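# Move folded letter into rack slot between red boards

## Task

Take the folded letter out of the slot where it currently stands and put it into the rack slot that lies between the two red boards. It counts only if the letter ends up upright in that slot and resting on the slot's floor, without being crushed, and with the rack not moved from its place.

## Robot and tools

Robot: two arms on a table, left_arm (carrying a left hand) and right_arm (carrying a right hand). Each hand has five fingers and six motors. The left hand is the mirror image of the right.

Frames: the scene frame has its origin at table-top height, midway between the nominal arm bases. +z is up, +x points out over the table, and left_arm sits on the +y side. Camera image sides do not match these names. The calibrated bases are at left_arm (-0.031, +0.379, 0) m and right_arm (+0.016, -0.507, 0) m, each turned only slightly about z. Reported positions, quaternions and velocities use the scene frame. They can be off by a few cm, more at long reach.

Hand point: a point fixed to the palm, 0.15 m out from the wrist flange along the fingers and 0.05 m in front of the palm. Its axes: +z runs along the straight fingers, +y points out of the palm, and +x runs across the palm. On the right hand +x points away from the thumb; on the left hand it points toward the thumb. Straight fingers reach 0.06-0.07 m past the point along +z, with their centre lines 0.06 m behind it (-y). A bracket on the little-finger side of the wrist can strike things. With the fingers level, the wrist may sit up to 0.11 m (palm down) or 0.23 m (palm up) below the point, so it can meet the table first.

The 28-number row, each value in [-1, 1], always covers both arms in this order:
1. left_arm dx, dy, dz, rx, ry, rz.
2. Left hand: little, ring, middle, index, thumb_bend, thumb_turn, force_limit, speed.
3. right_arm dx, dy, dz, rx, ry, rz.
4. Right hand: the same eight numbers.

The six pose numbers are an offset, not a pose. They count from that arm's Hand target at the start of the action or move, along the Hand target's own axes. 1.0 equals 0.6 m for dx/dy/dz and 180 degrees for rx/ry/rz, which form one rotation vector. Every row is measured from that same start, so sending the same offset again moves the arm further. All zeros re-asks for the current Hand target. Orientation commands are clipped to within 32 degrees of the measured orientation at each step.

Finger numbers are targets: +1 is open or straight and -1 is closed. For thumb_turn, -1 places the thumb in front of the palm, facing the fingers, and +1 places it beside the palm. force_limit maps -1 to about 0 N and +1 to 10 N at the fingertip (15 N for the thumb motors). speed rises from near zero at -1 to full at +0.48 and above. For a gentle grip close at speed -0.94 or lower, since fast fingers overshoot the limit. With the thumb opposed, a grip spans objects about 0.035-0.065 m thick. A thin letter may need a pinch between the thumb and index tips. No hand number means "no change": to leave a hand alone, repeat its last sent eight numbers. If none has been sent yet, use hand_measured plus hand_force_limit and hand_speed.

Tools:
- execute_actions(actions, cameras): actions is a list of actions. Each action is up to 15 rows of 28 numbers, one row per 1/30 s. A short action holds its last row. Images come only if actions is empty or cameras names some.
- move(target, speed, blend, stop_force, zero, blocking, cameras): drives each hand point in a straight line toward offsets from its Hand target. target is one 28-number row or a list of up to 15 rows, all measured from the same starting Hand targets. speed is in m/s (0.002 to 3.6, default 0.25). blend is a corner radius in m for lists. stop_force (3-120 N, one value for both arms) ends an arm's path when its wrist sensor feels that push. zero (default true) re-zeroes the sensor before the move. blocking=false returns early and cannot be combined with stop_force. It does not avoid obstacles or the other arm. The result adds a "move:" line with outcomes such as done, off_target, moving, held or fault, plus limits like paced or held.
- wait(seconds 0-10), stop(), zoom_image(camera, region [x0,y0,x1,y1] in pixels, up to 504x504). Cameras are cam_high, cam_left_wrist and cam_right_wrist, each 672x504.
- show_instructions() shows the reference images. zero_wrist_force(arm) tares an arm's sensor. finished_scene(scene) ends the scene, with scene set to the current scene number.

Result lines: end_effector_position and quat_wxyz give each hand point's pose, and Hand target is the pose the next offsets count from. Joint positions, Joint torques and Joint velocities are reported per arm; velocities read "within noise" when the arm is still. Wrist force and Wrist torque are in the hand point's axes, with a third line giving the peak since the last shown reading. Hand readings are hand_measured, hand_stopped_by (moving, target, force, stalled, fault) and hand_load_n. A loss of grip shows as hand_load_n dropping to about 0. A MOTOR HOT line warns that a motor is overheating.

Avoid:
- Any contact force near 150 N or a joint torque at its limit (wrist joints 25.4 N m). Either stops the arm for 10 s.
- Pressing even slightly past a firm contact, since the arms are stiff. Approach slowly, with stop_force.
- Contact between the two arms, or a hand closing on the other hand.
- Passing close to an arm's own base.
- Dropping the letter, releasing it while it moves, crushing it with a high force_limit, or bumping or shifting the rack.
- Anything falling off the table.
- Long stretched holds, which overheat the motors.

Each tool is called after "Request:" as a command line: name --argument value for each argument, lists and objects as JSON in quotes; but a table of rows of numbers goes row by row, as --pt "numbers of a row", without its own name.

Reference images:

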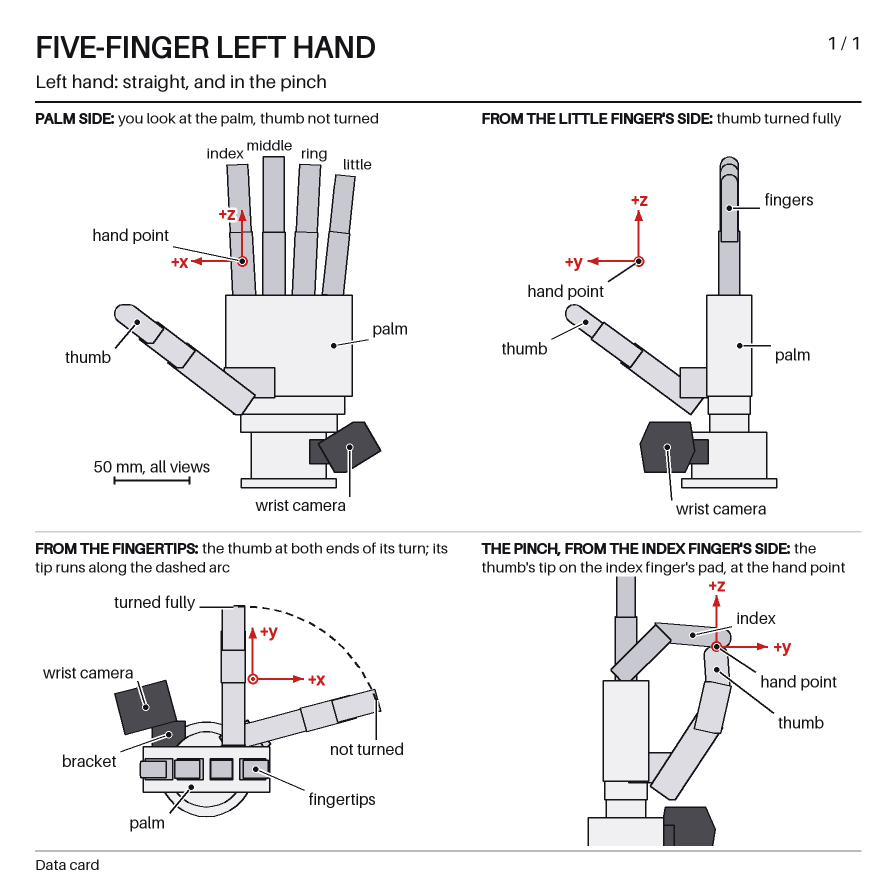

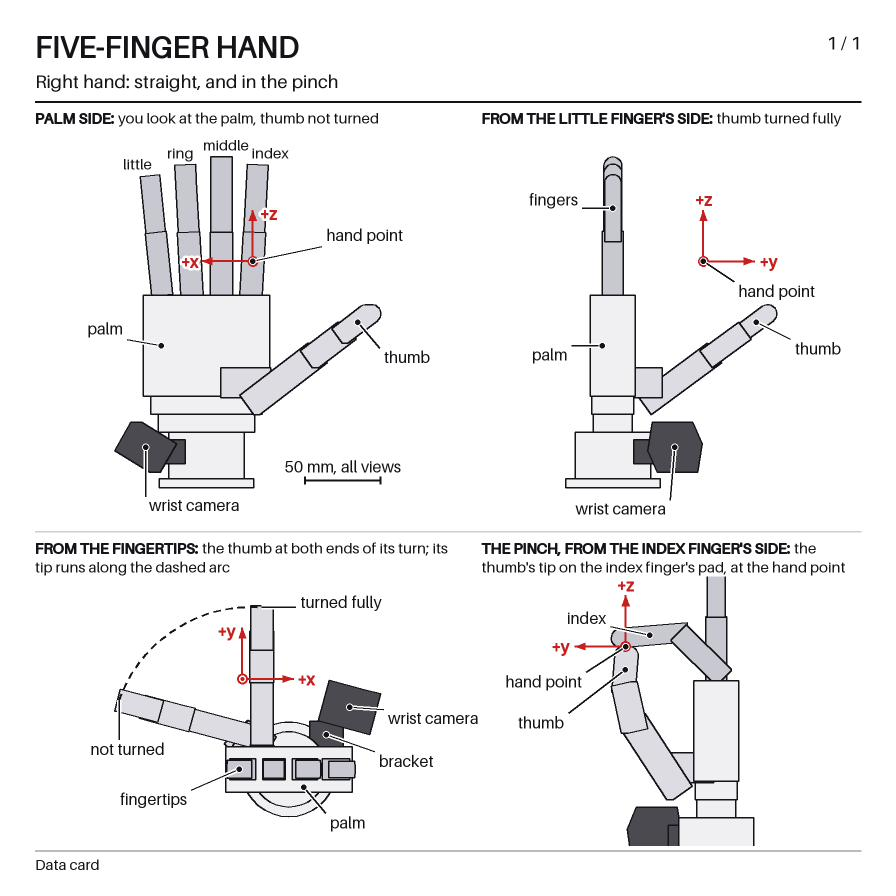

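## Session

Request:
execute_actions --actions '[]'

Scene clock: 0.00 s.
left_arm: end_effector_position=(+0.4539, +0.2897, +0.1734) hand_measured=(+1.000, +1.000, +1.000, +1.000, +1.000, +1.000) hand_load_n=(+0.0, +0.0, +0.0, +0.0, +0.0, +0.0) hand_stopped_by=(target, target, target, target, target, target) hand_force_limit=0.00 hand_speed=-0.80 end_effector_quat_wxyz=(-0.009, +0.896, -0.441, +0.051) | right_arm: end_effector_position=(+0.4032, -0.3461, +0.3532) hand_measured=(+1.000, +1.000, +1.000, +1.000, +1.000, +1.000) hand_load_n=(-0.5, +0.0, +0.0, +0.0, +0.0, +0.0) hand_stopped_by=(target, target, target, target, target, target) hand_force_limit=0.00 hand_speed=-0.80 end_effector_quat_wxyz=(-0.150, -0.469, +0.797, +0.351)
Joint positions: left_arm=[3.399 -2.043 -1.38 1.942 -1.52 2.716] | right_arm=[-0.176 -0.997 1.257 2.05 1.285 -2.97]
Joint velocities: within noise
Joint torques (N m): no reading
Motor temperatures (°C): left_arm=[25 26 27 29 31 28] | right_arm=[27 30 23 32 32 35]
Wrist force (N): no reading
Wrist torque (N m): no reading
Wrist force, peak (N): no reading
Hand target: left_arm +0.4539, +0.2897, +0.1734; -0.009, +0.896, -0.441, +0.051 | right_arm +0.4032, -0.3461, +0.3532; -0.150, -0.469, +0.797, +0.351

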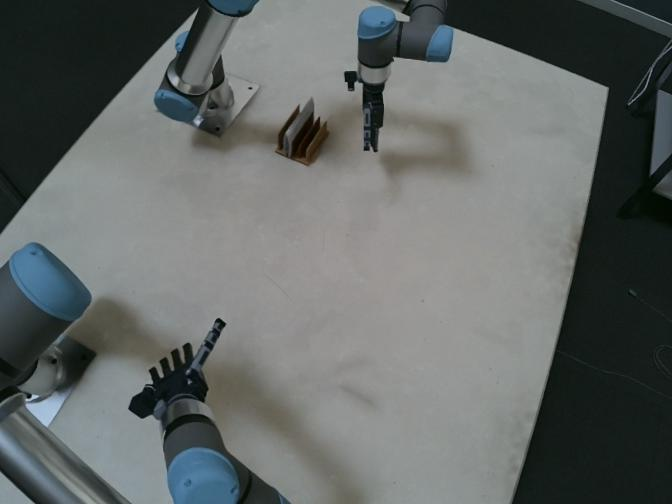

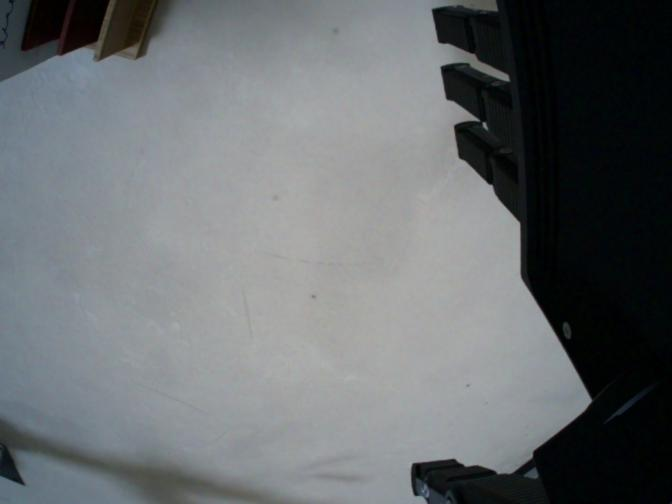

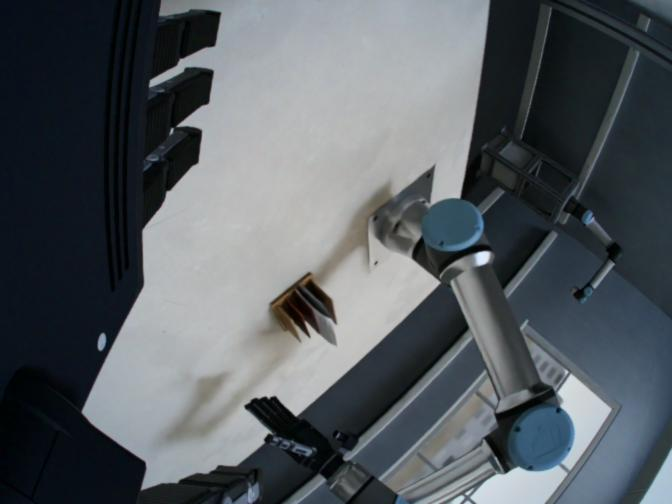

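Request:
zoom_image --camera "cam_high" --region '[240, 60, 400, 180]'

Request:
zoom_image --camera "cam_left_wrist" --region '[0, 0, 240, 180]'

Request:
zoom_image --camera "cam_right_wrist" --region '[240, 250, 360, 370]'

Scaled by 3.150 from the camera's 672x504 image, which has a finer 960x720 frame.

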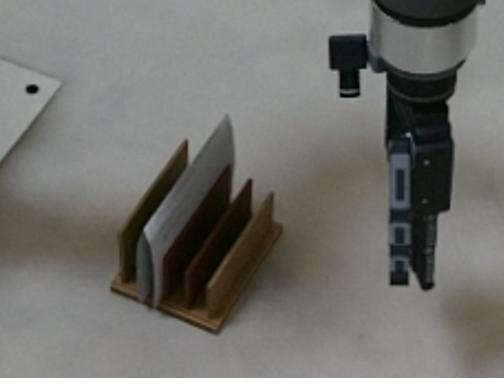

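Scaled by 2.100 from the camera's 672x504 image, which has a finer 960x720 frame.

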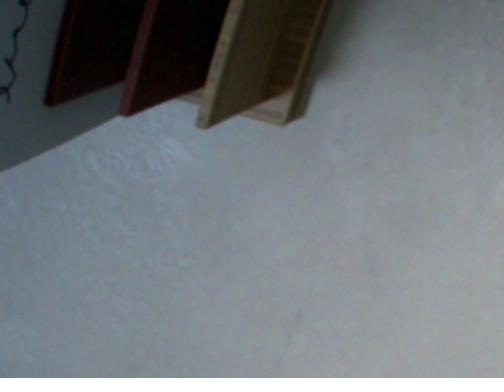

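Scaled by 4.200 from the camera's 672x504 image, which has a finer 960x720 frame.

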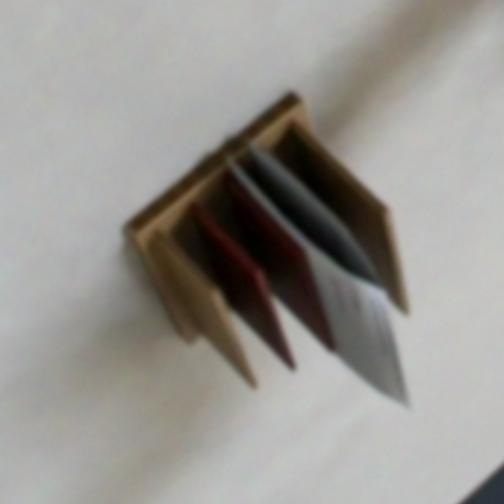

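Request:
move --target '[-0.123,0.065,-0.311,0.024,-0.036,-0.790,1,1,1,1,1,-1,0,0, 0,0,0,0,0,0,1,1,1,1,1,1,0,-0.8]' --speed 0.5 --cameras '["all"]'

Scene clock: 58.67 s.
left_arm: end_effector_position=(+0.3600, +0.3296, +0.3504) hand_measured=(+1.000, +1.000, +1.000, +1.000, +1.000, -1.000) hand_load_n=(+0.0, +0.0, +0.0, +0.0, +0.0, +0.0) hand_stopped_by=(target, target, target, target, target, target) hand_force_limit=0.00 hand_speed=0.00 end_effector_quat_wxyz=(+0.000, +0.708, +0.707, -0.001) | right_arm: end_effector_position=(+0.4032, -0.3461, +0.3532) hand_measured=(+1.000, +1.000, +1.000, +1.000, +1.000, +1.000) hand_load_n=(+0.0, +0.0, +0.0, +0.0, +0.0, +0.0) hand_stopped_by=(target, target, target, target, target, target) hand_force_limit=0.00 hand_speed=-0.80 end_effector_quat_wxyz=(-0.150, -0.469, +0.797, +0.351)
Joint positions: left_arm=[3.332 -1.62 -1.487 1.535 -1.569 0.167] | right_arm=[-0.176 -0.997 1.257 2.05 1.285 -2.97]
Joint torques (N m): left_arm=[-5.16 13.34 23.41 -4.13 -1.64 -2.8] | right_arm=[-0.45 -42.16 -17.71 3.62 -0.27 0.23]
Wrist force (N): left_arm=[-0.2 0.0 -0.2] | right_arm=[-0.1 -0.2 0.1]
Wrist torque (N m): left_arm=[0.03 0.05 -0.01] | right_arm=[-0.04 0.02 -0.01]
Wrist force, peak (N): left_arm=[-0.5 0.1 -0.5] | right_arm=[-0.6 -0.2 0.1]
Hand target: left_arm +0.3600, +0.3296, +0.3505; +0.000, +0.707, +0.707, -0.001 | right_arm +0.4032, -0.3461, +0.3532; -0.150, -0.469, +0.797, +0.351
Off the commanded pose: left_arm 0.000 m, 0 deg | right_arm 0.000 m, 0 deg.
move: done

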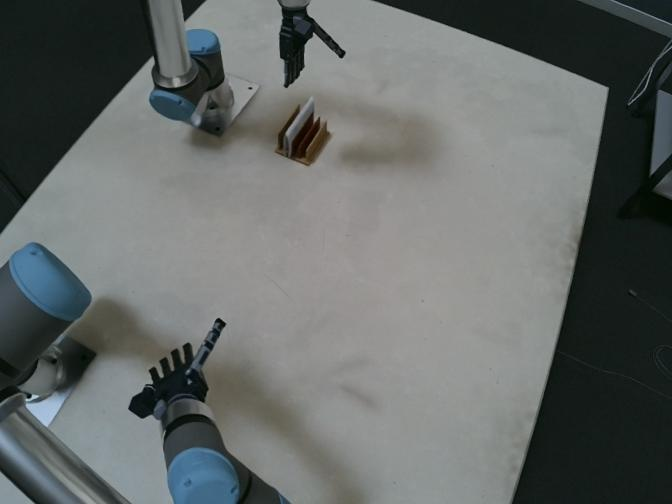

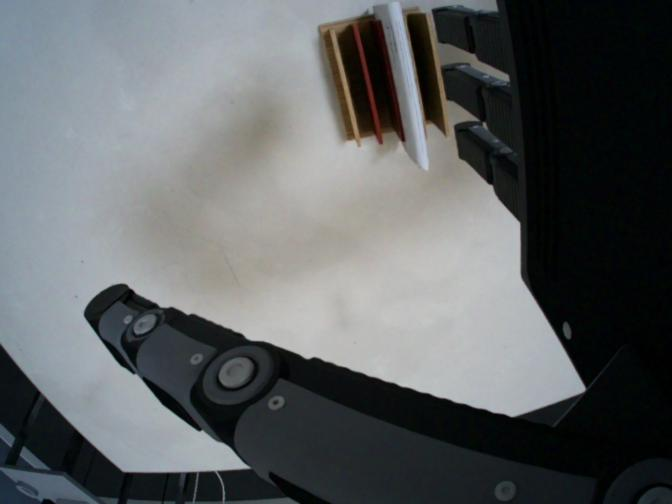

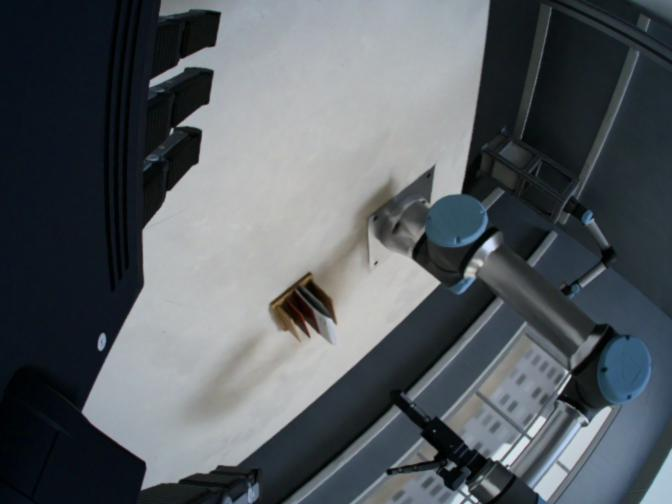

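Request:
zoom_image --camera "cam_left_wrist" --region '[300, 0, 520, 180]'

Request:
zoom_image --camera "cam_high" --region '[240, 60, 400, 180]'

Scaled by 2.291 from the camera's 672x504 image, which has a finer 960x720 frame.

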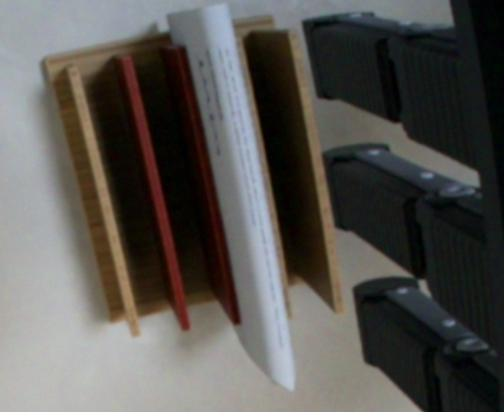

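Scaled by 3.150 from the camera's 672x504 image, which has a finer 960x720 frame.

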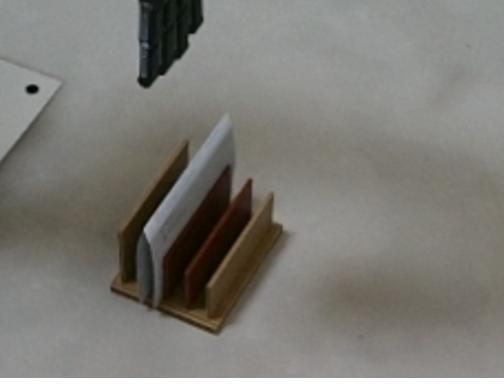

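Request:
move --target '[-0.1333,0,0,0,0,0,1,1,1,1,1,-1,0,0, 0,0,0,0,0,0,1,1,1,1,1,1,0,-0.8]' --speed 0.4 --cameras '["cam_left_wrist"]'

Request:
zoom_image --camera "cam_left_wrist" --region '[250, 20, 550, 245]'

Scene clock: 93.33 s.
left_arm: end_effector_position=(+0.3599, +0.2497, +0.3506) hand_measured=(+1.000, +1.000, +1.000, +1.000, +1.000, -1.000) hand_load_n=(+0.0, +0.0, +0.0, +0.0, +0.0, +0.0) hand_stopped_by=(target, target, target, target, target, target) hand_force_limit=0.00 hand_speed=0.00 end_effector_quat_wxyz=(+0.000, +0.707, +0.707, -0.001) end_effector_velocity=(+0.000, -0.001, +0.000) end_effector_angular_velocity=(+0.000, +0.001, +0.002) | right_arm: end_effector_position=(+0.4032, -0.3461, +0.3532) hand_measured=(+1.000, +1.000, +1.000, +1.000, +1.000, +1.000) hand_load_n=(+0.0, +0.0, +0.0, +0.0, +0.0, +0.0) hand_stopped_by=(target, target, target, target, target, target) hand_force_limit=0.00 hand_speed=-0.80 end_effector_quat_wxyz=(-0.150, -0.469, +0.797, +0.351)
Joint positions: left_arm=[3.088 -1.689 -1.411 1.528 -1.569 -0.077] | right_arm=[-0.176 -0.997 1.257 2.05 1.285 -2.97]
Joint velocities: left_arm=[-0.003 -0.002 0.002 -0.001 0 -0.005] | right_arm=[within noise]
Joint torques (N m): left_arm=[-4.85 14.54 21.99 -4.15 -1.41 -2.69] | right_arm=[-0.58 -43.7 -17.78 3.74 -0.1 0.24]
Wrist force (N): left_arm=[-0.4 0.2 0.1] | right_arm=[0.0 0.0 -0.2]
Wrist torque (N m): left_arm=[0.03 0.08 -0.01] | right_arm=[0.01 0.01 0.00]
Wrist force, peak (N): left_arm=[-1.1 0.0 -0.1] | right_arm=[-0.5 0.3 -0.1]
Hand target: left_arm +0.3599, +0.2496, +0.3506; +0.000, +0.707, +0.707, -0.001 | right_arm +0.4032, -0.3461, +0.3532; -0.150, -0.469, +0.797, +0.351
Off the commanded pose: left_arm 0.000 m, 0 deg | right_arm 0.000 m, 0 deg.
move: done
Images, in order (width x height): cam_left_wrist 672x504.

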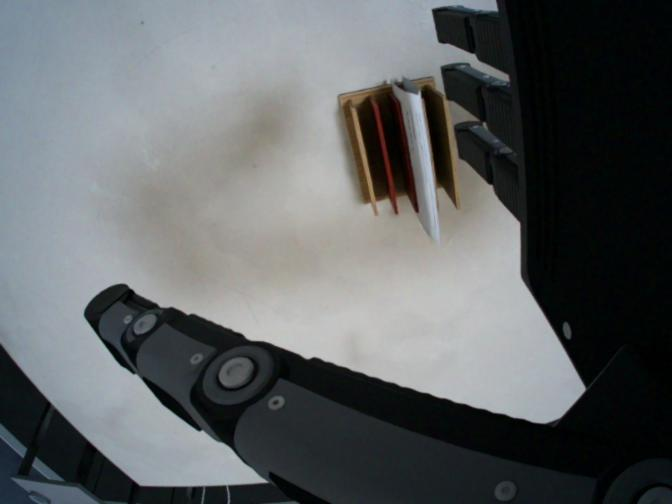

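Scaled by 1.680 from the camera's 672x504 image, which has a finer 960x720 frame.

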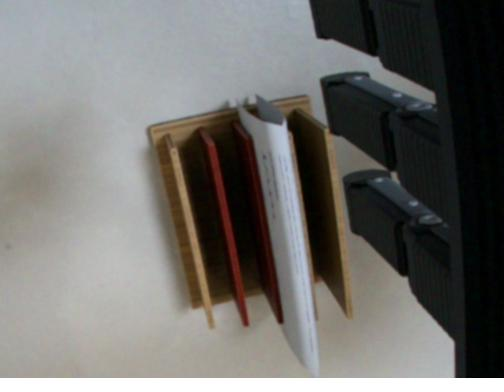

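Request:
wait --seconds 0.1 --cameras '["cam_high","cam_right_wrist"]'

Request:
zoom_image --camera "cam_high" --region '[200, 20, 400, 170]'

Request:
zoom_image --camera "cam_right_wrist" --region '[240, 250, 480, 430]'

Scene clock: 123.90 s.
left_arm: end_effector_position=(+0.3599, +0.2496, +0.3506) hand_measured=(+1.000, +1.000, +1.000, +1.000, +1.000, -1.000) hand_load_n=(+0.0, +0.0, +0.0, +0.0, -0.5, +0.0) hand_stopped_by=(target, target, target, target, target, target) hand_force_limit=0.00 hand_speed=0.00 end_effector_quat_wxyz=(+0.000, +0.707, +0.707, -0.001) | right_arm: end_effector_position=(+0.4032, -0.3461, +0.3532) hand_measured=(+1.000, +1.000, +1.000, +1.000, +1.000, +1.000) hand_load_n=(+0.0, +0.5, +0.0, +0.0, -0.5, +0.0) hand_stopped_by=(target, target, target, target, target, target) hand_force_limit=0.00 hand_speed=-0.80 end_effector_quat_wxyz=(-0.150, -0.469, +0.797, +0.351)
Joint positions: left_arm=[3.087 -1.689 -1.411 1.528 -1.569 -0.078] | right_arm=[-0.176 -0.997 1.257 2.05 1.285 -2.97]
Joint torques (N m): left_arm=[-4.99 16.63 22.93 -4.19 -1.15 -2.56] | right_arm=[-0.19 -44.81 -18.01 3.67 0.19 0.31]
Wrist force (N): left_arm=[-0.4 0.3 -0.1] | right_arm=[-0.2 0.0 -0.1]
Wrist torque (N m): left_arm=[0.06 0.07 -0.02] | right_arm=[0.00 0.03 -0.01]
Wrist force, peak (N): left_arm=[-0.7 0.2 0.0] | right_arm=[-0.5 0.0 -0.4]
Hand target: left_arm +0.3599, +0.2496, +0.3506; +0.000, +0.707, +0.707, -0.001 | right_arm +0.4032, -0.3461, +0.3532; -0.150, -0.469, +0.797, +0.351
Off the commanded pose: left_arm 0.000 m, 0 deg | right_arm 0.000 m, 0 deg.
wait: 0.10 s; at rest from the start
Images, in order (width x height): cam_high 672x504, cam_right_wrist 672x504.

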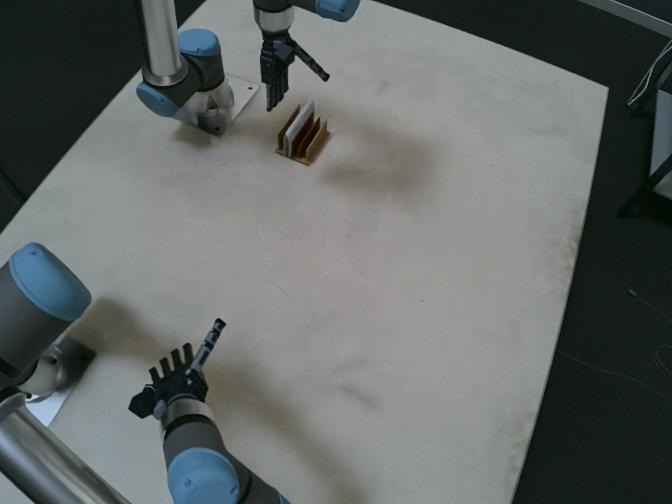

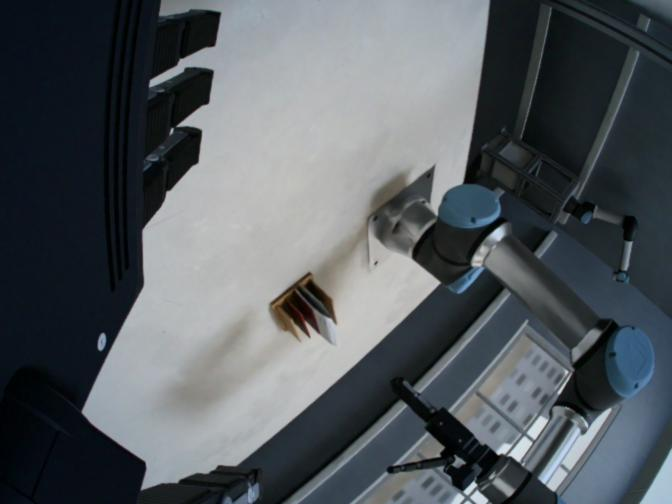

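Scaled by 2.520 from the camera's 672x504 image, which has a finer 960x720 frame.

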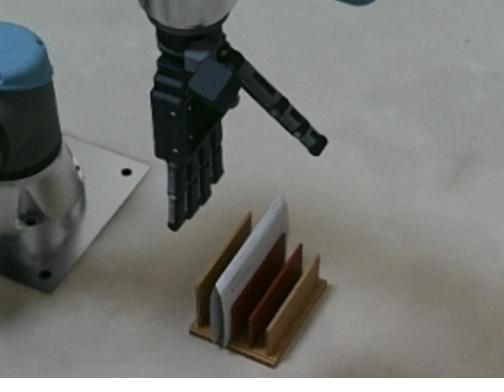

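Scaled by 2.100 from the camera's 672x504 image, which has a finer 960x720 frame.

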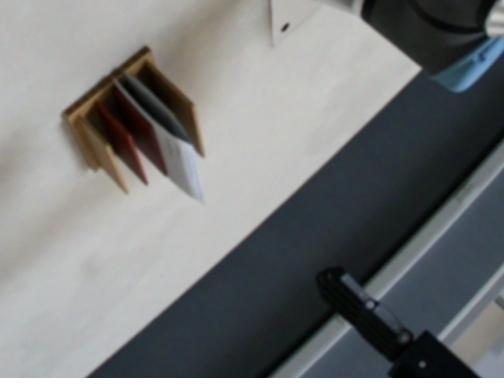

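Request:
move --target '[0.0667,0.15,0.3167,0,0,0,1,1,1,1,1,-1,0,0, 0,0,0,0,0,0,1,1,1,1,1,1,0,-0.8]' --speed 0.4 --cameras '["all"]'

Request:
zoom_image --camera "cam_high" --region '[220, 60, 420, 210]'

Request:
zoom_image --camera "cam_right_wrist" --region '[220, 220, 460, 400]'

Scene clock: 138.13 s.
left_arm: end_effector_position=(+0.4496, +0.2892, +0.1606) hand_measured=(+1.000, +1.000, +1.000, +1.000, +1.000, -1.000) hand_load_n=(+0.0, +0.0, +0.0, +0.0, +0.0, +0.0) hand_stopped_by=(target, target, target, target, target, target) hand_force_limit=0.00 hand_speed=0.00 end_effector_quat_wxyz=(+0.000, +0.707, +0.707, -0.001) | right_arm: end_effector_position=(+0.4032, -0.3461, +0.3532) hand_measured=(+1.000, +1.000, +1.000, +1.000, +1.000, +1.000) hand_load_n=(+0.0, +0.0, +0.0, +0.0, +0.0, +0.0) hand_stopped_by=(target, target, target, target, target, target) hand_force_limit=0.00 hand_speed=-0.80 end_effector_quat_wxyz=(-0.150, -0.469, +0.797, +0.351)
Joint positions: left_arm=[3.197 -1.939 -1.59 1.957 -1.569 0.032] | right_arm=[-0.176 -0.997 1.257 2.05 1.285 -2.97]
Joint torques (N m): left_arm=[7.43 22.42 23.69 -0.13 1.45 2.26] | right_arm=[-0.04 -45.95 -17.87 3.66 0.19 0.33]
Wrist force (N): left_arm=[-0.2 0.1 -0.4] | right_arm=[-0.3 0.1 -0.3]
Wrist torque (N m): left_arm=[0.04 0.03 -0.22] | right_arm=[0.03 0.05 -0.02]
Wrist force, peak (N): left_arm=[-0.5 -0.6 -1.4] | right_arm=[-0.5 -0.1 -0.3]
Hand target: left_arm +0.4498, +0.2892, +0.1604; +0.000, +0.707, +0.707, -0.001 | right_arm +0.4032, -0.3461, +0.3532; -0.150, -0.469, +0.797, +0.351
Off the commanded pose: left_arm 0.000 m, 0 deg | right_arm 0.000 m, 0 deg.
move: done

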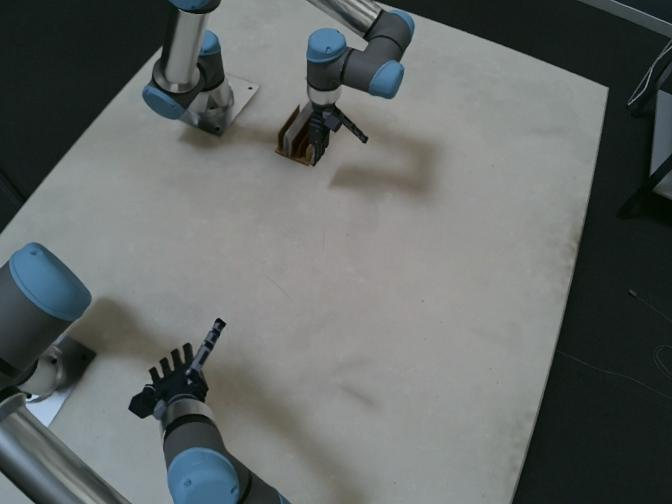

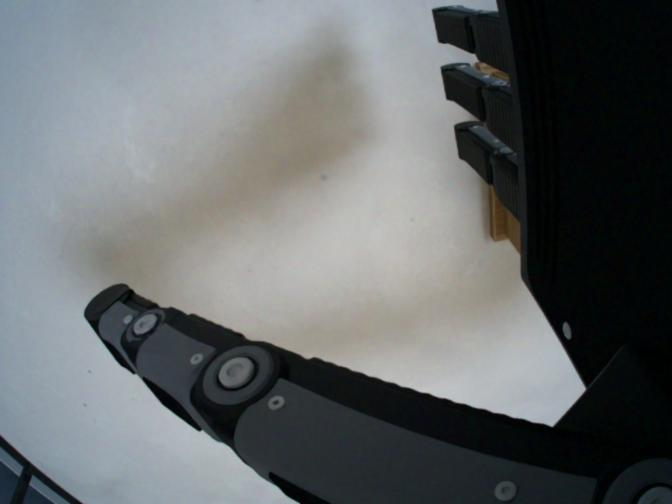

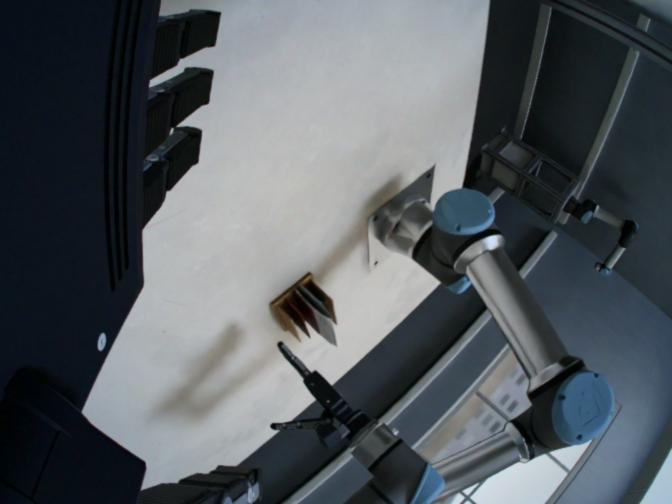

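Scaled by 2.520 from the camera's 672x504 image, which has a finer 960x720 frame.

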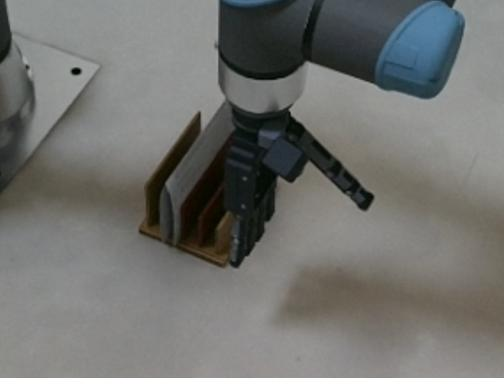

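Scaled by 2.100 from the camera's 672x504 image, which has a finer 960x720 frame.

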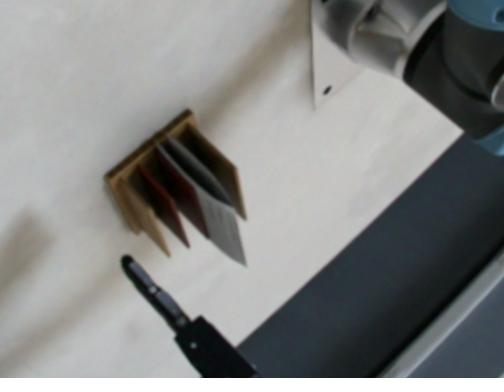

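Request:
move --target '[0.135,-0.2,-0.2,0.25,0,0,1,1,1,1,1,-1,0,0, 0,0,0,0,0,0,1,1,1,1,1,1,0,-0.8]' --speed 0.4 --cameras '["all"]'

Request:
zoom_image --camera "cam_high" --region '[220, 60, 420, 210]'

Request:
zoom_image --camera "cam_right_wrist" --region '[220, 220, 460, 400]'

Scene clock: 181.33 s.
left_arm: end_effector_position=(+0.3301, +0.3705, +0.2803) hand_measured=(+1.000, +1.000, +1.000, +1.000, +1.000, -1.000) hand_load_n=(+0.0, +0.0, +0.0, +0.0, -0.5, +0.0) hand_stopped_by=(target, target, target, target, target, target) hand_force_limit=0.00 hand_speed=0.00 end_effector_quat_wxyz=(-0.270, +0.654, +0.653, -0.271) | right_arm: end_effector_position=(+0.4032, -0.3461, +0.3532) hand_measured=(+1.000, +1.000, +1.000, +1.000, +1.000, +1.000) hand_load_n=(+0.0, +0.0, +0.0, +0.0, +0.0, +0.0) hand_stopped_by=(target, target, target, target, target, target) hand_force_limit=0.00 hand_speed=-0.80 end_effector_quat_wxyz=(-0.150, -0.469, +0.797, +0.351)
Joint positions: left_arm=[3.359 -1.998 -1.453 1.103 -1.706 0.139] | right_arm=[-0.176 -0.997 1.257 2.05 1.285 -2.97]
Joint torques (N m): left_arm=[8.77 41.92 9.3 -4.73 -1.8 -2.62] | right_arm=[0.17 -47.39 -17.74 3.61 0.32 0.51]
Wrist force (N): left_arm=[-0.3 0.2 -0.4] | right_arm=[-0.1 -0.1 0.0]
Wrist torque (N m): left_arm=[0.07 0.10 -0.12] | right_arm=[-0.01 0.02 -0.01]
Wrist force, peak (N): left_arm=[-0.2 -0.5 -0.9] | right_arm=[-0.7 -0.1 0.2]
Hand target: left_arm +0.3300, +0.3705, +0.2804; -0.270, +0.654, +0.653, -0.271 | right_arm +0.4032, -0.3461, +0.3532; -0.150, -0.469, +0.797, +0.351
Off the commanded pose: left_arm 0.000 m, 0 deg | right_arm 0.000 m, 0 deg.
move: done

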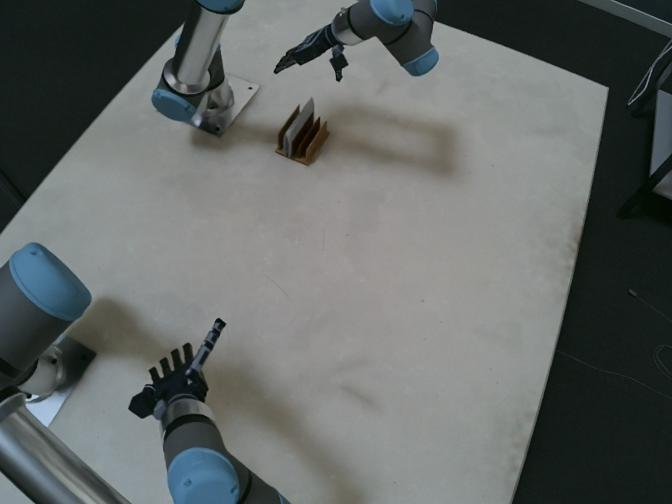

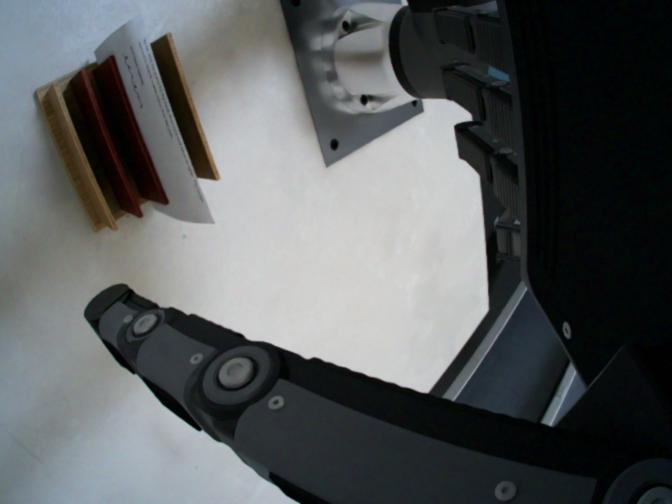

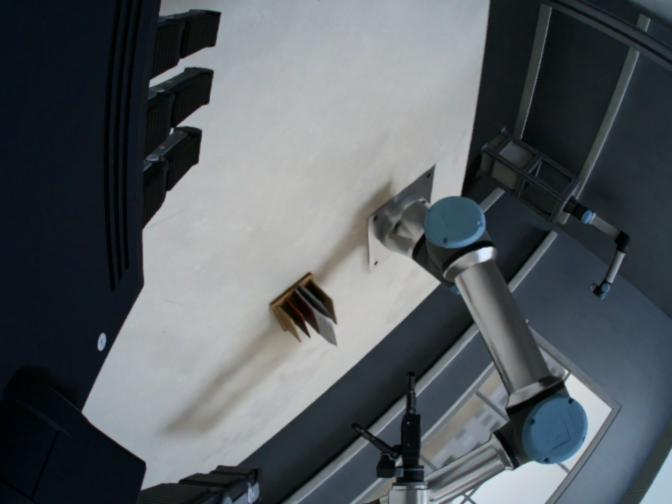

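Scaled by 2.520 from the camera's 672x504 image, which has a finer 960x720 frame.

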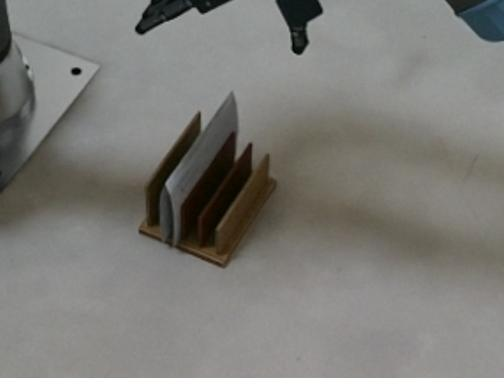

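Scaled by 2.100 from the camera's 672x504 image, which has a finer 960x720 frame.

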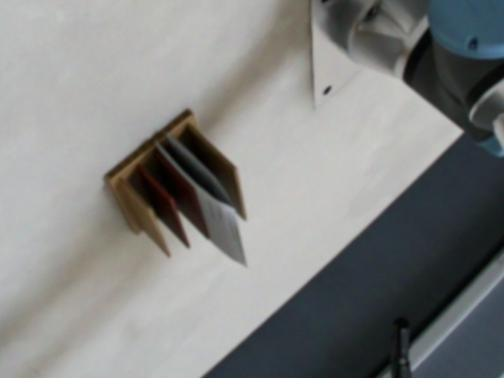

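Request:
wait --seconds 0 --cameras '["cam_left_wrist"]'

Request:
zoom_image --camera "cam_left_wrist" --region '[0, 0, 300, 260]'

Scene clock: 183.27 s.
left_arm: end_effector_position=(+0.3300, +0.3705, +0.2804) hand_measured=(+1.000, +1.000, +1.000, +1.000, +1.000, -1.000) hand_load_n=(+0.0, +0.0, +0.0, +0.0, +0.0, +0.0) hand_stopped_by=(target, target, target, target, target, target) hand_force_limit=0.00 hand_speed=0.00 end_effector_quat_wxyz=(-0.270, +0.654, +0.653, -0.271) | right_arm: end_effector_position=(+0.4032, -0.3461, +0.3532) hand_measured=(+1.000, +1.000, +1.000, +1.000, +1.000, +1.000) hand_load_n=(+0.0, +0.0, +0.0, +0.0, +0.0, +0.0) hand_stopped_by=(target, target, target, target, target, target) hand_force_limit=0.00 hand_speed=-0.80 end_effector_quat_wxyz=(-0.150, -0.469, +0.797, +0.351)
Joint positions: left_arm=[3.359 -1.998 -1.453 1.103 -1.706 0.139] | right_arm=[-0.176 -0.997 1.257 2.05 1.285 -2.97]
Joint torques (N m): left_arm=[6.36 40.56 9.16 -4.34 -1.61 -2.51] | right_arm=[-0.22 -47.54 -17.79 3.79 0.34 0.55]
Wrist force (N): left_arm=[-0.3 0.3 -0.4] | right_arm=[-0.3 0.1 0.0]
Wrist torque (N m): left_arm=[0.10 0.10 -0.12] | right_arm=[0.01 0.05 -0.01]
Wrist force, peak (N): left_arm=[-0.6 0.3 -0.4] | right_arm=[-0.4 -0.1 -0.2]
Hand target: left_arm +0.3300, +0.3705, +0.2804; -0.270, +0.654, +0.653, -0.271 | right_arm +0.4032, -0.3461, +0.3532; -0.150, -0.469, +0.797, +0.351
Off the commanded pose: left_arm 0.000 m, 0 deg | right_arm 0.000 m, 0 deg.
Images, in order (width x height): cam_left_wrist 672x504.

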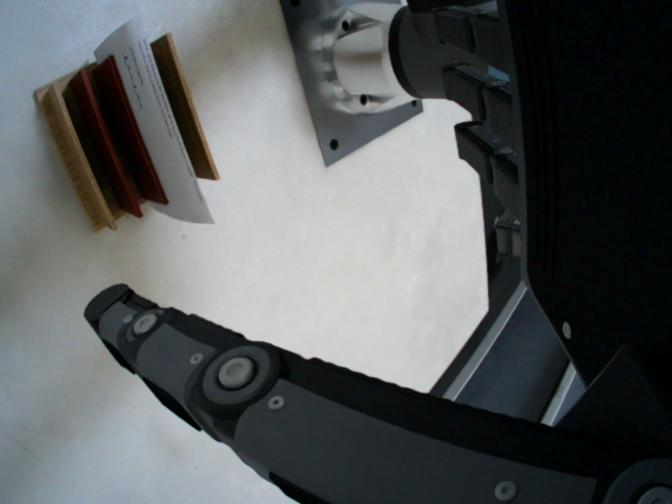

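Scaled by 1.680 from the camera's 672x504 image, which has a finer 960x720 frame.

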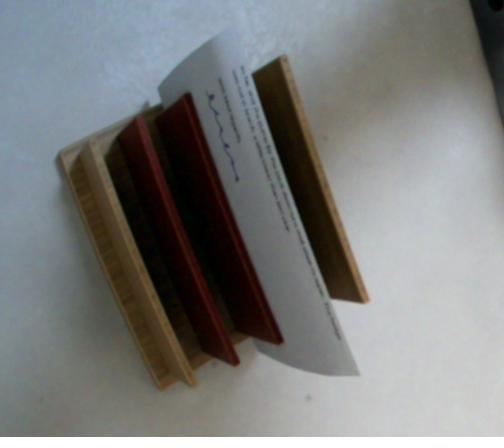

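Request:
move --target '[0.05,0.026,0.28,0,0,0,1,1,-0.1,-0.1,1,-1,0,0, 0,0,0,0,0,0,1,1,1,1,1,1,0,-0.8]' --speed 0.3 --cameras '["all"]'

Request:
zoom_image --camera "cam_high" --region '[240, 60, 380, 180]'

Request:
zoom_image --camera "cam_right_wrist" --region '[240, 240, 440, 390]'

Scene clock: 237.63 s.
left_arm: end_effector_position=(+0.2221, +0.4004, +0.1507) hand_measured=(+1.000, +1.000, -0.100, -0.100, +1.000, -1.000) hand_load_n=(+0.0, +0.0, +0.0, +0.0, +0.5, +0.0) hand_stopped_by=(target, target, target, target, target, target) hand_force_limit=0.00 hand_speed=0.00 end_effector_quat_wxyz=(-0.270, +0.654, +0.653, -0.271) | right_arm: end_effector_position=(+0.4032, -0.3461, +0.3532) hand_measured=(+1.000, +1.000, +1.000, +1.000, +1.000, +1.000) hand_load_n=(+0.0, +0.0, +0.0, +0.0, +0.0, +0.0) hand_stopped_by=(target, target, target, target, target, target) hand_force_limit=0.00 hand_speed=-0.80 end_effector_quat_wxyz=(-0.150, -0.469, +0.797, +0.351)
Joint positions: left_arm=[3.493 -1.915 -1.955 1.54 -1.8 0.237] | right_arm=[-0.176 -0.997 1.257 2.05 1.285 -2.97]
Joint torques (N m): left_arm=[7.06 34.15 4.64 -0.6 -1.38 2.06] | right_arm=[-0.32 -48.82 -17.65 3.62 0.59 0.58]
Wrist force (N): left_arm=[-0.3 0.0 0.0] | right_arm=[-0.3 0.1 -0.1]
Wrist torque (N m): left_arm=[0.04 0.11 -0.11] | right_arm=[0.02 0.05 -0.01]
Wrist force, peak (N): left_arm=[-0.3 -0.1 -1.5] | right_arm=[-0.4 0.2 0.5]
Hand target: left_arm +0.2221, +0.4004, +0.1506; -0.270, +0.654, +0.653, -0.271 | right_arm +0.4032, -0.3461, +0.3532; -0.150, -0.469, +0.797, +0.351
Off the commanded pose: left_arm 0.000 m, 0 deg | right_arm 0.000 m, 0 deg.
move: done

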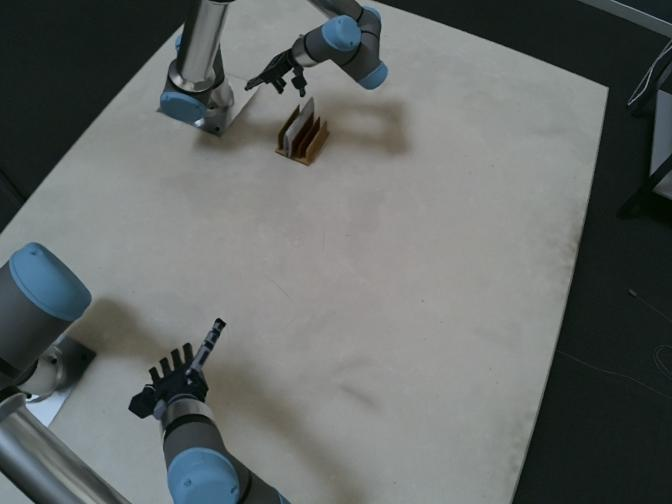

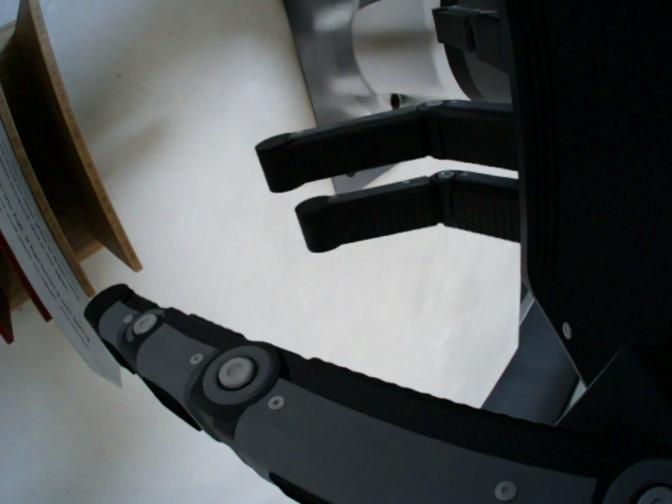

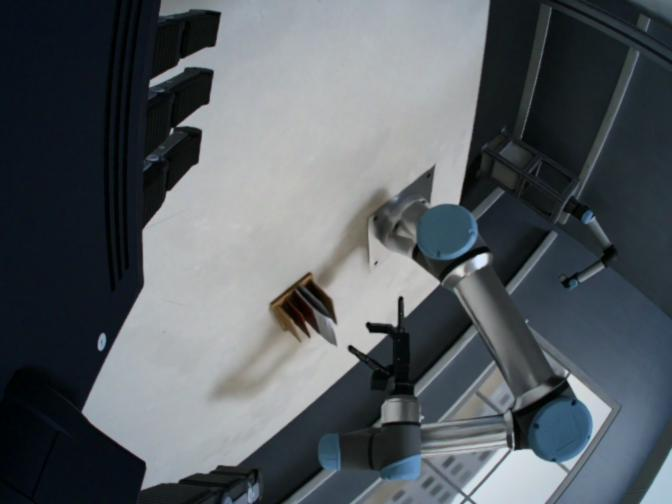

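Scaled by 3.600 from the camera's 672x504 image, which has a finer 960x720 frame.

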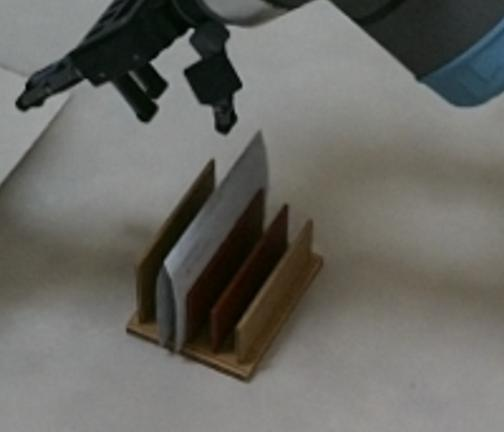

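Scaled by 2.520 from the camera's 672x504 image, which has a finer 960x720 frame.

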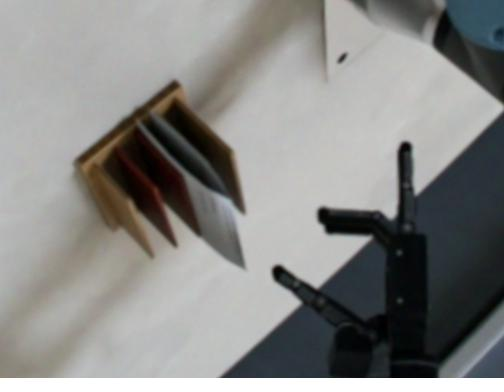

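Request:
move --target '[-0.075,0.047,-0.0707,0,0,0,1,1,-0.27,-0.27,1,-1,0,0, 0,0,0,0,0,0,1,1,1,1,1,1,0,-0.8]' --speed 0.2 --cameras '["all"]'

Request:
zoom_image --camera "cam_high" --region '[240, 60, 380, 180]'

Request:
zoom_image --camera "cam_right_wrist" --region '[240, 240, 440, 390]'

Scene clock: 284.07 s.
left_arm: end_effector_position=(+0.2719, +0.3554, +0.1607) hand_measured=(+1.000, +1.000, -0.270, -0.270, +1.000, -1.000) hand_load_n=(+0.0, +0.0, +0.0, +0.0, +0.0, +0.0) hand_stopped_by=(target, target, target, target, target, target) hand_force_limit=0.00 hand_speed=0.00 end_effector_quat_wxyz=(-0.270, +0.654, +0.653, -0.271) | right_arm: end_effector_position=(+0.4032, -0.3461, +0.3532) hand_measured=(+1.000, +1.000, +1.000, +1.000, +1.000, +1.000) hand_load_n=(+0.0, +0.0, +0.0, +0.0, +0.0, +0.0) hand_stopped_by=(target, target, target, target, target, target) hand_force_limit=0.00 hand_speed=-0.80 end_effector_quat_wxyz=(-0.150, -0.469, +0.797, +0.351)
Joint positions: left_arm=[3.35 -2.006 -1.787 1.444 -1.7 0.133] | right_arm=[-0.176 -0.997 1.257 2.05 1.285 -2.97]
Joint torques (N m): left_arm=[-5.89 23.24 20.6 -4.85 1.23 -3.07] | right_arm=[-0.03 -48.77 -17.84 3.55 0.86 0.63]
Wrist force (N): left_arm=[-0.3 0.3 -0.1] | right_arm=[-0.2 0.1 -0.1]
Wrist torque (N m): left_arm=[0.09 0.09 0.11] | right_arm=[0.01 0.03 -0.01]
Wrist force, peak (N): left_arm=[-1.0 0.5 -0.6] | right_arm=[-0.5 -0.2 -0.5]
Hand target: left_arm +0.2720, +0.3554, +0.1607; -0.270, +0.654, +0.653, -0.271 | right_arm +0.4032, -0.3461, +0.3532; -0.150, -0.469, +0.797, +0.351
Off the commanded pose: left_arm 0.000 m, 0 deg | right_arm 0.000 m, 0 deg.
move: done

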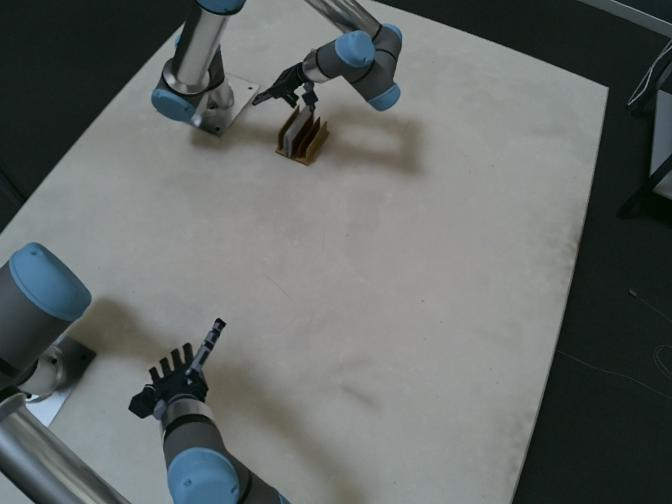

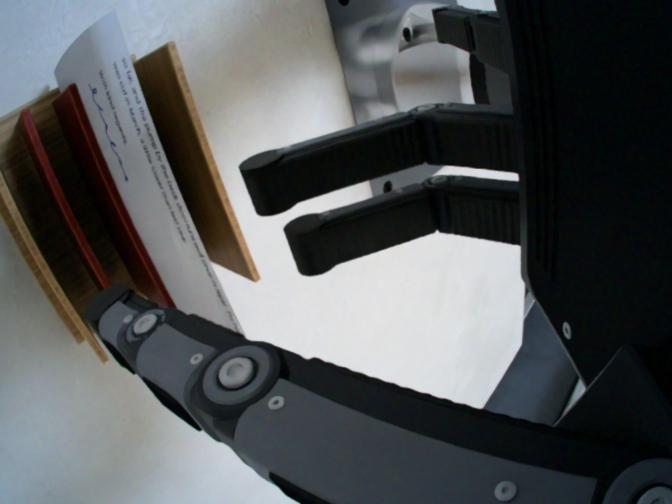

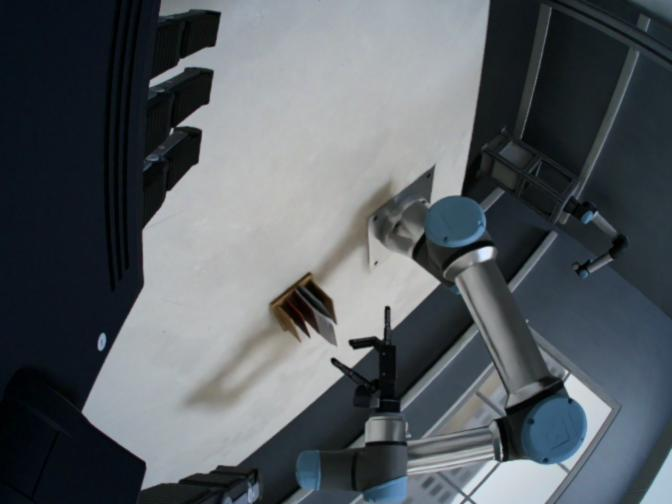

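Scaled by 3.600 from the camera's 672x504 image, which has a finer 960x720 frame.

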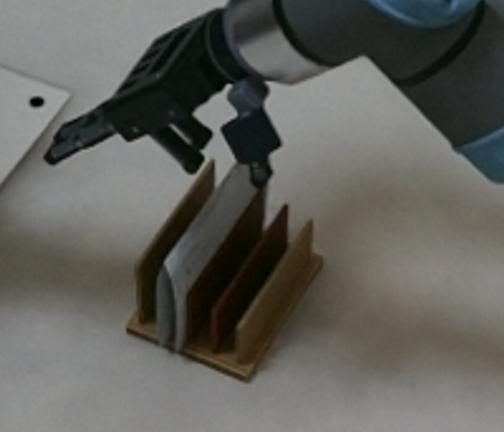

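Scaled by 2.520 from the camera's 672x504 image, which has a finer 960x720 frame.

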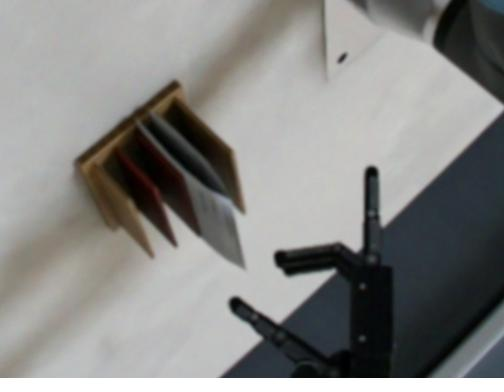

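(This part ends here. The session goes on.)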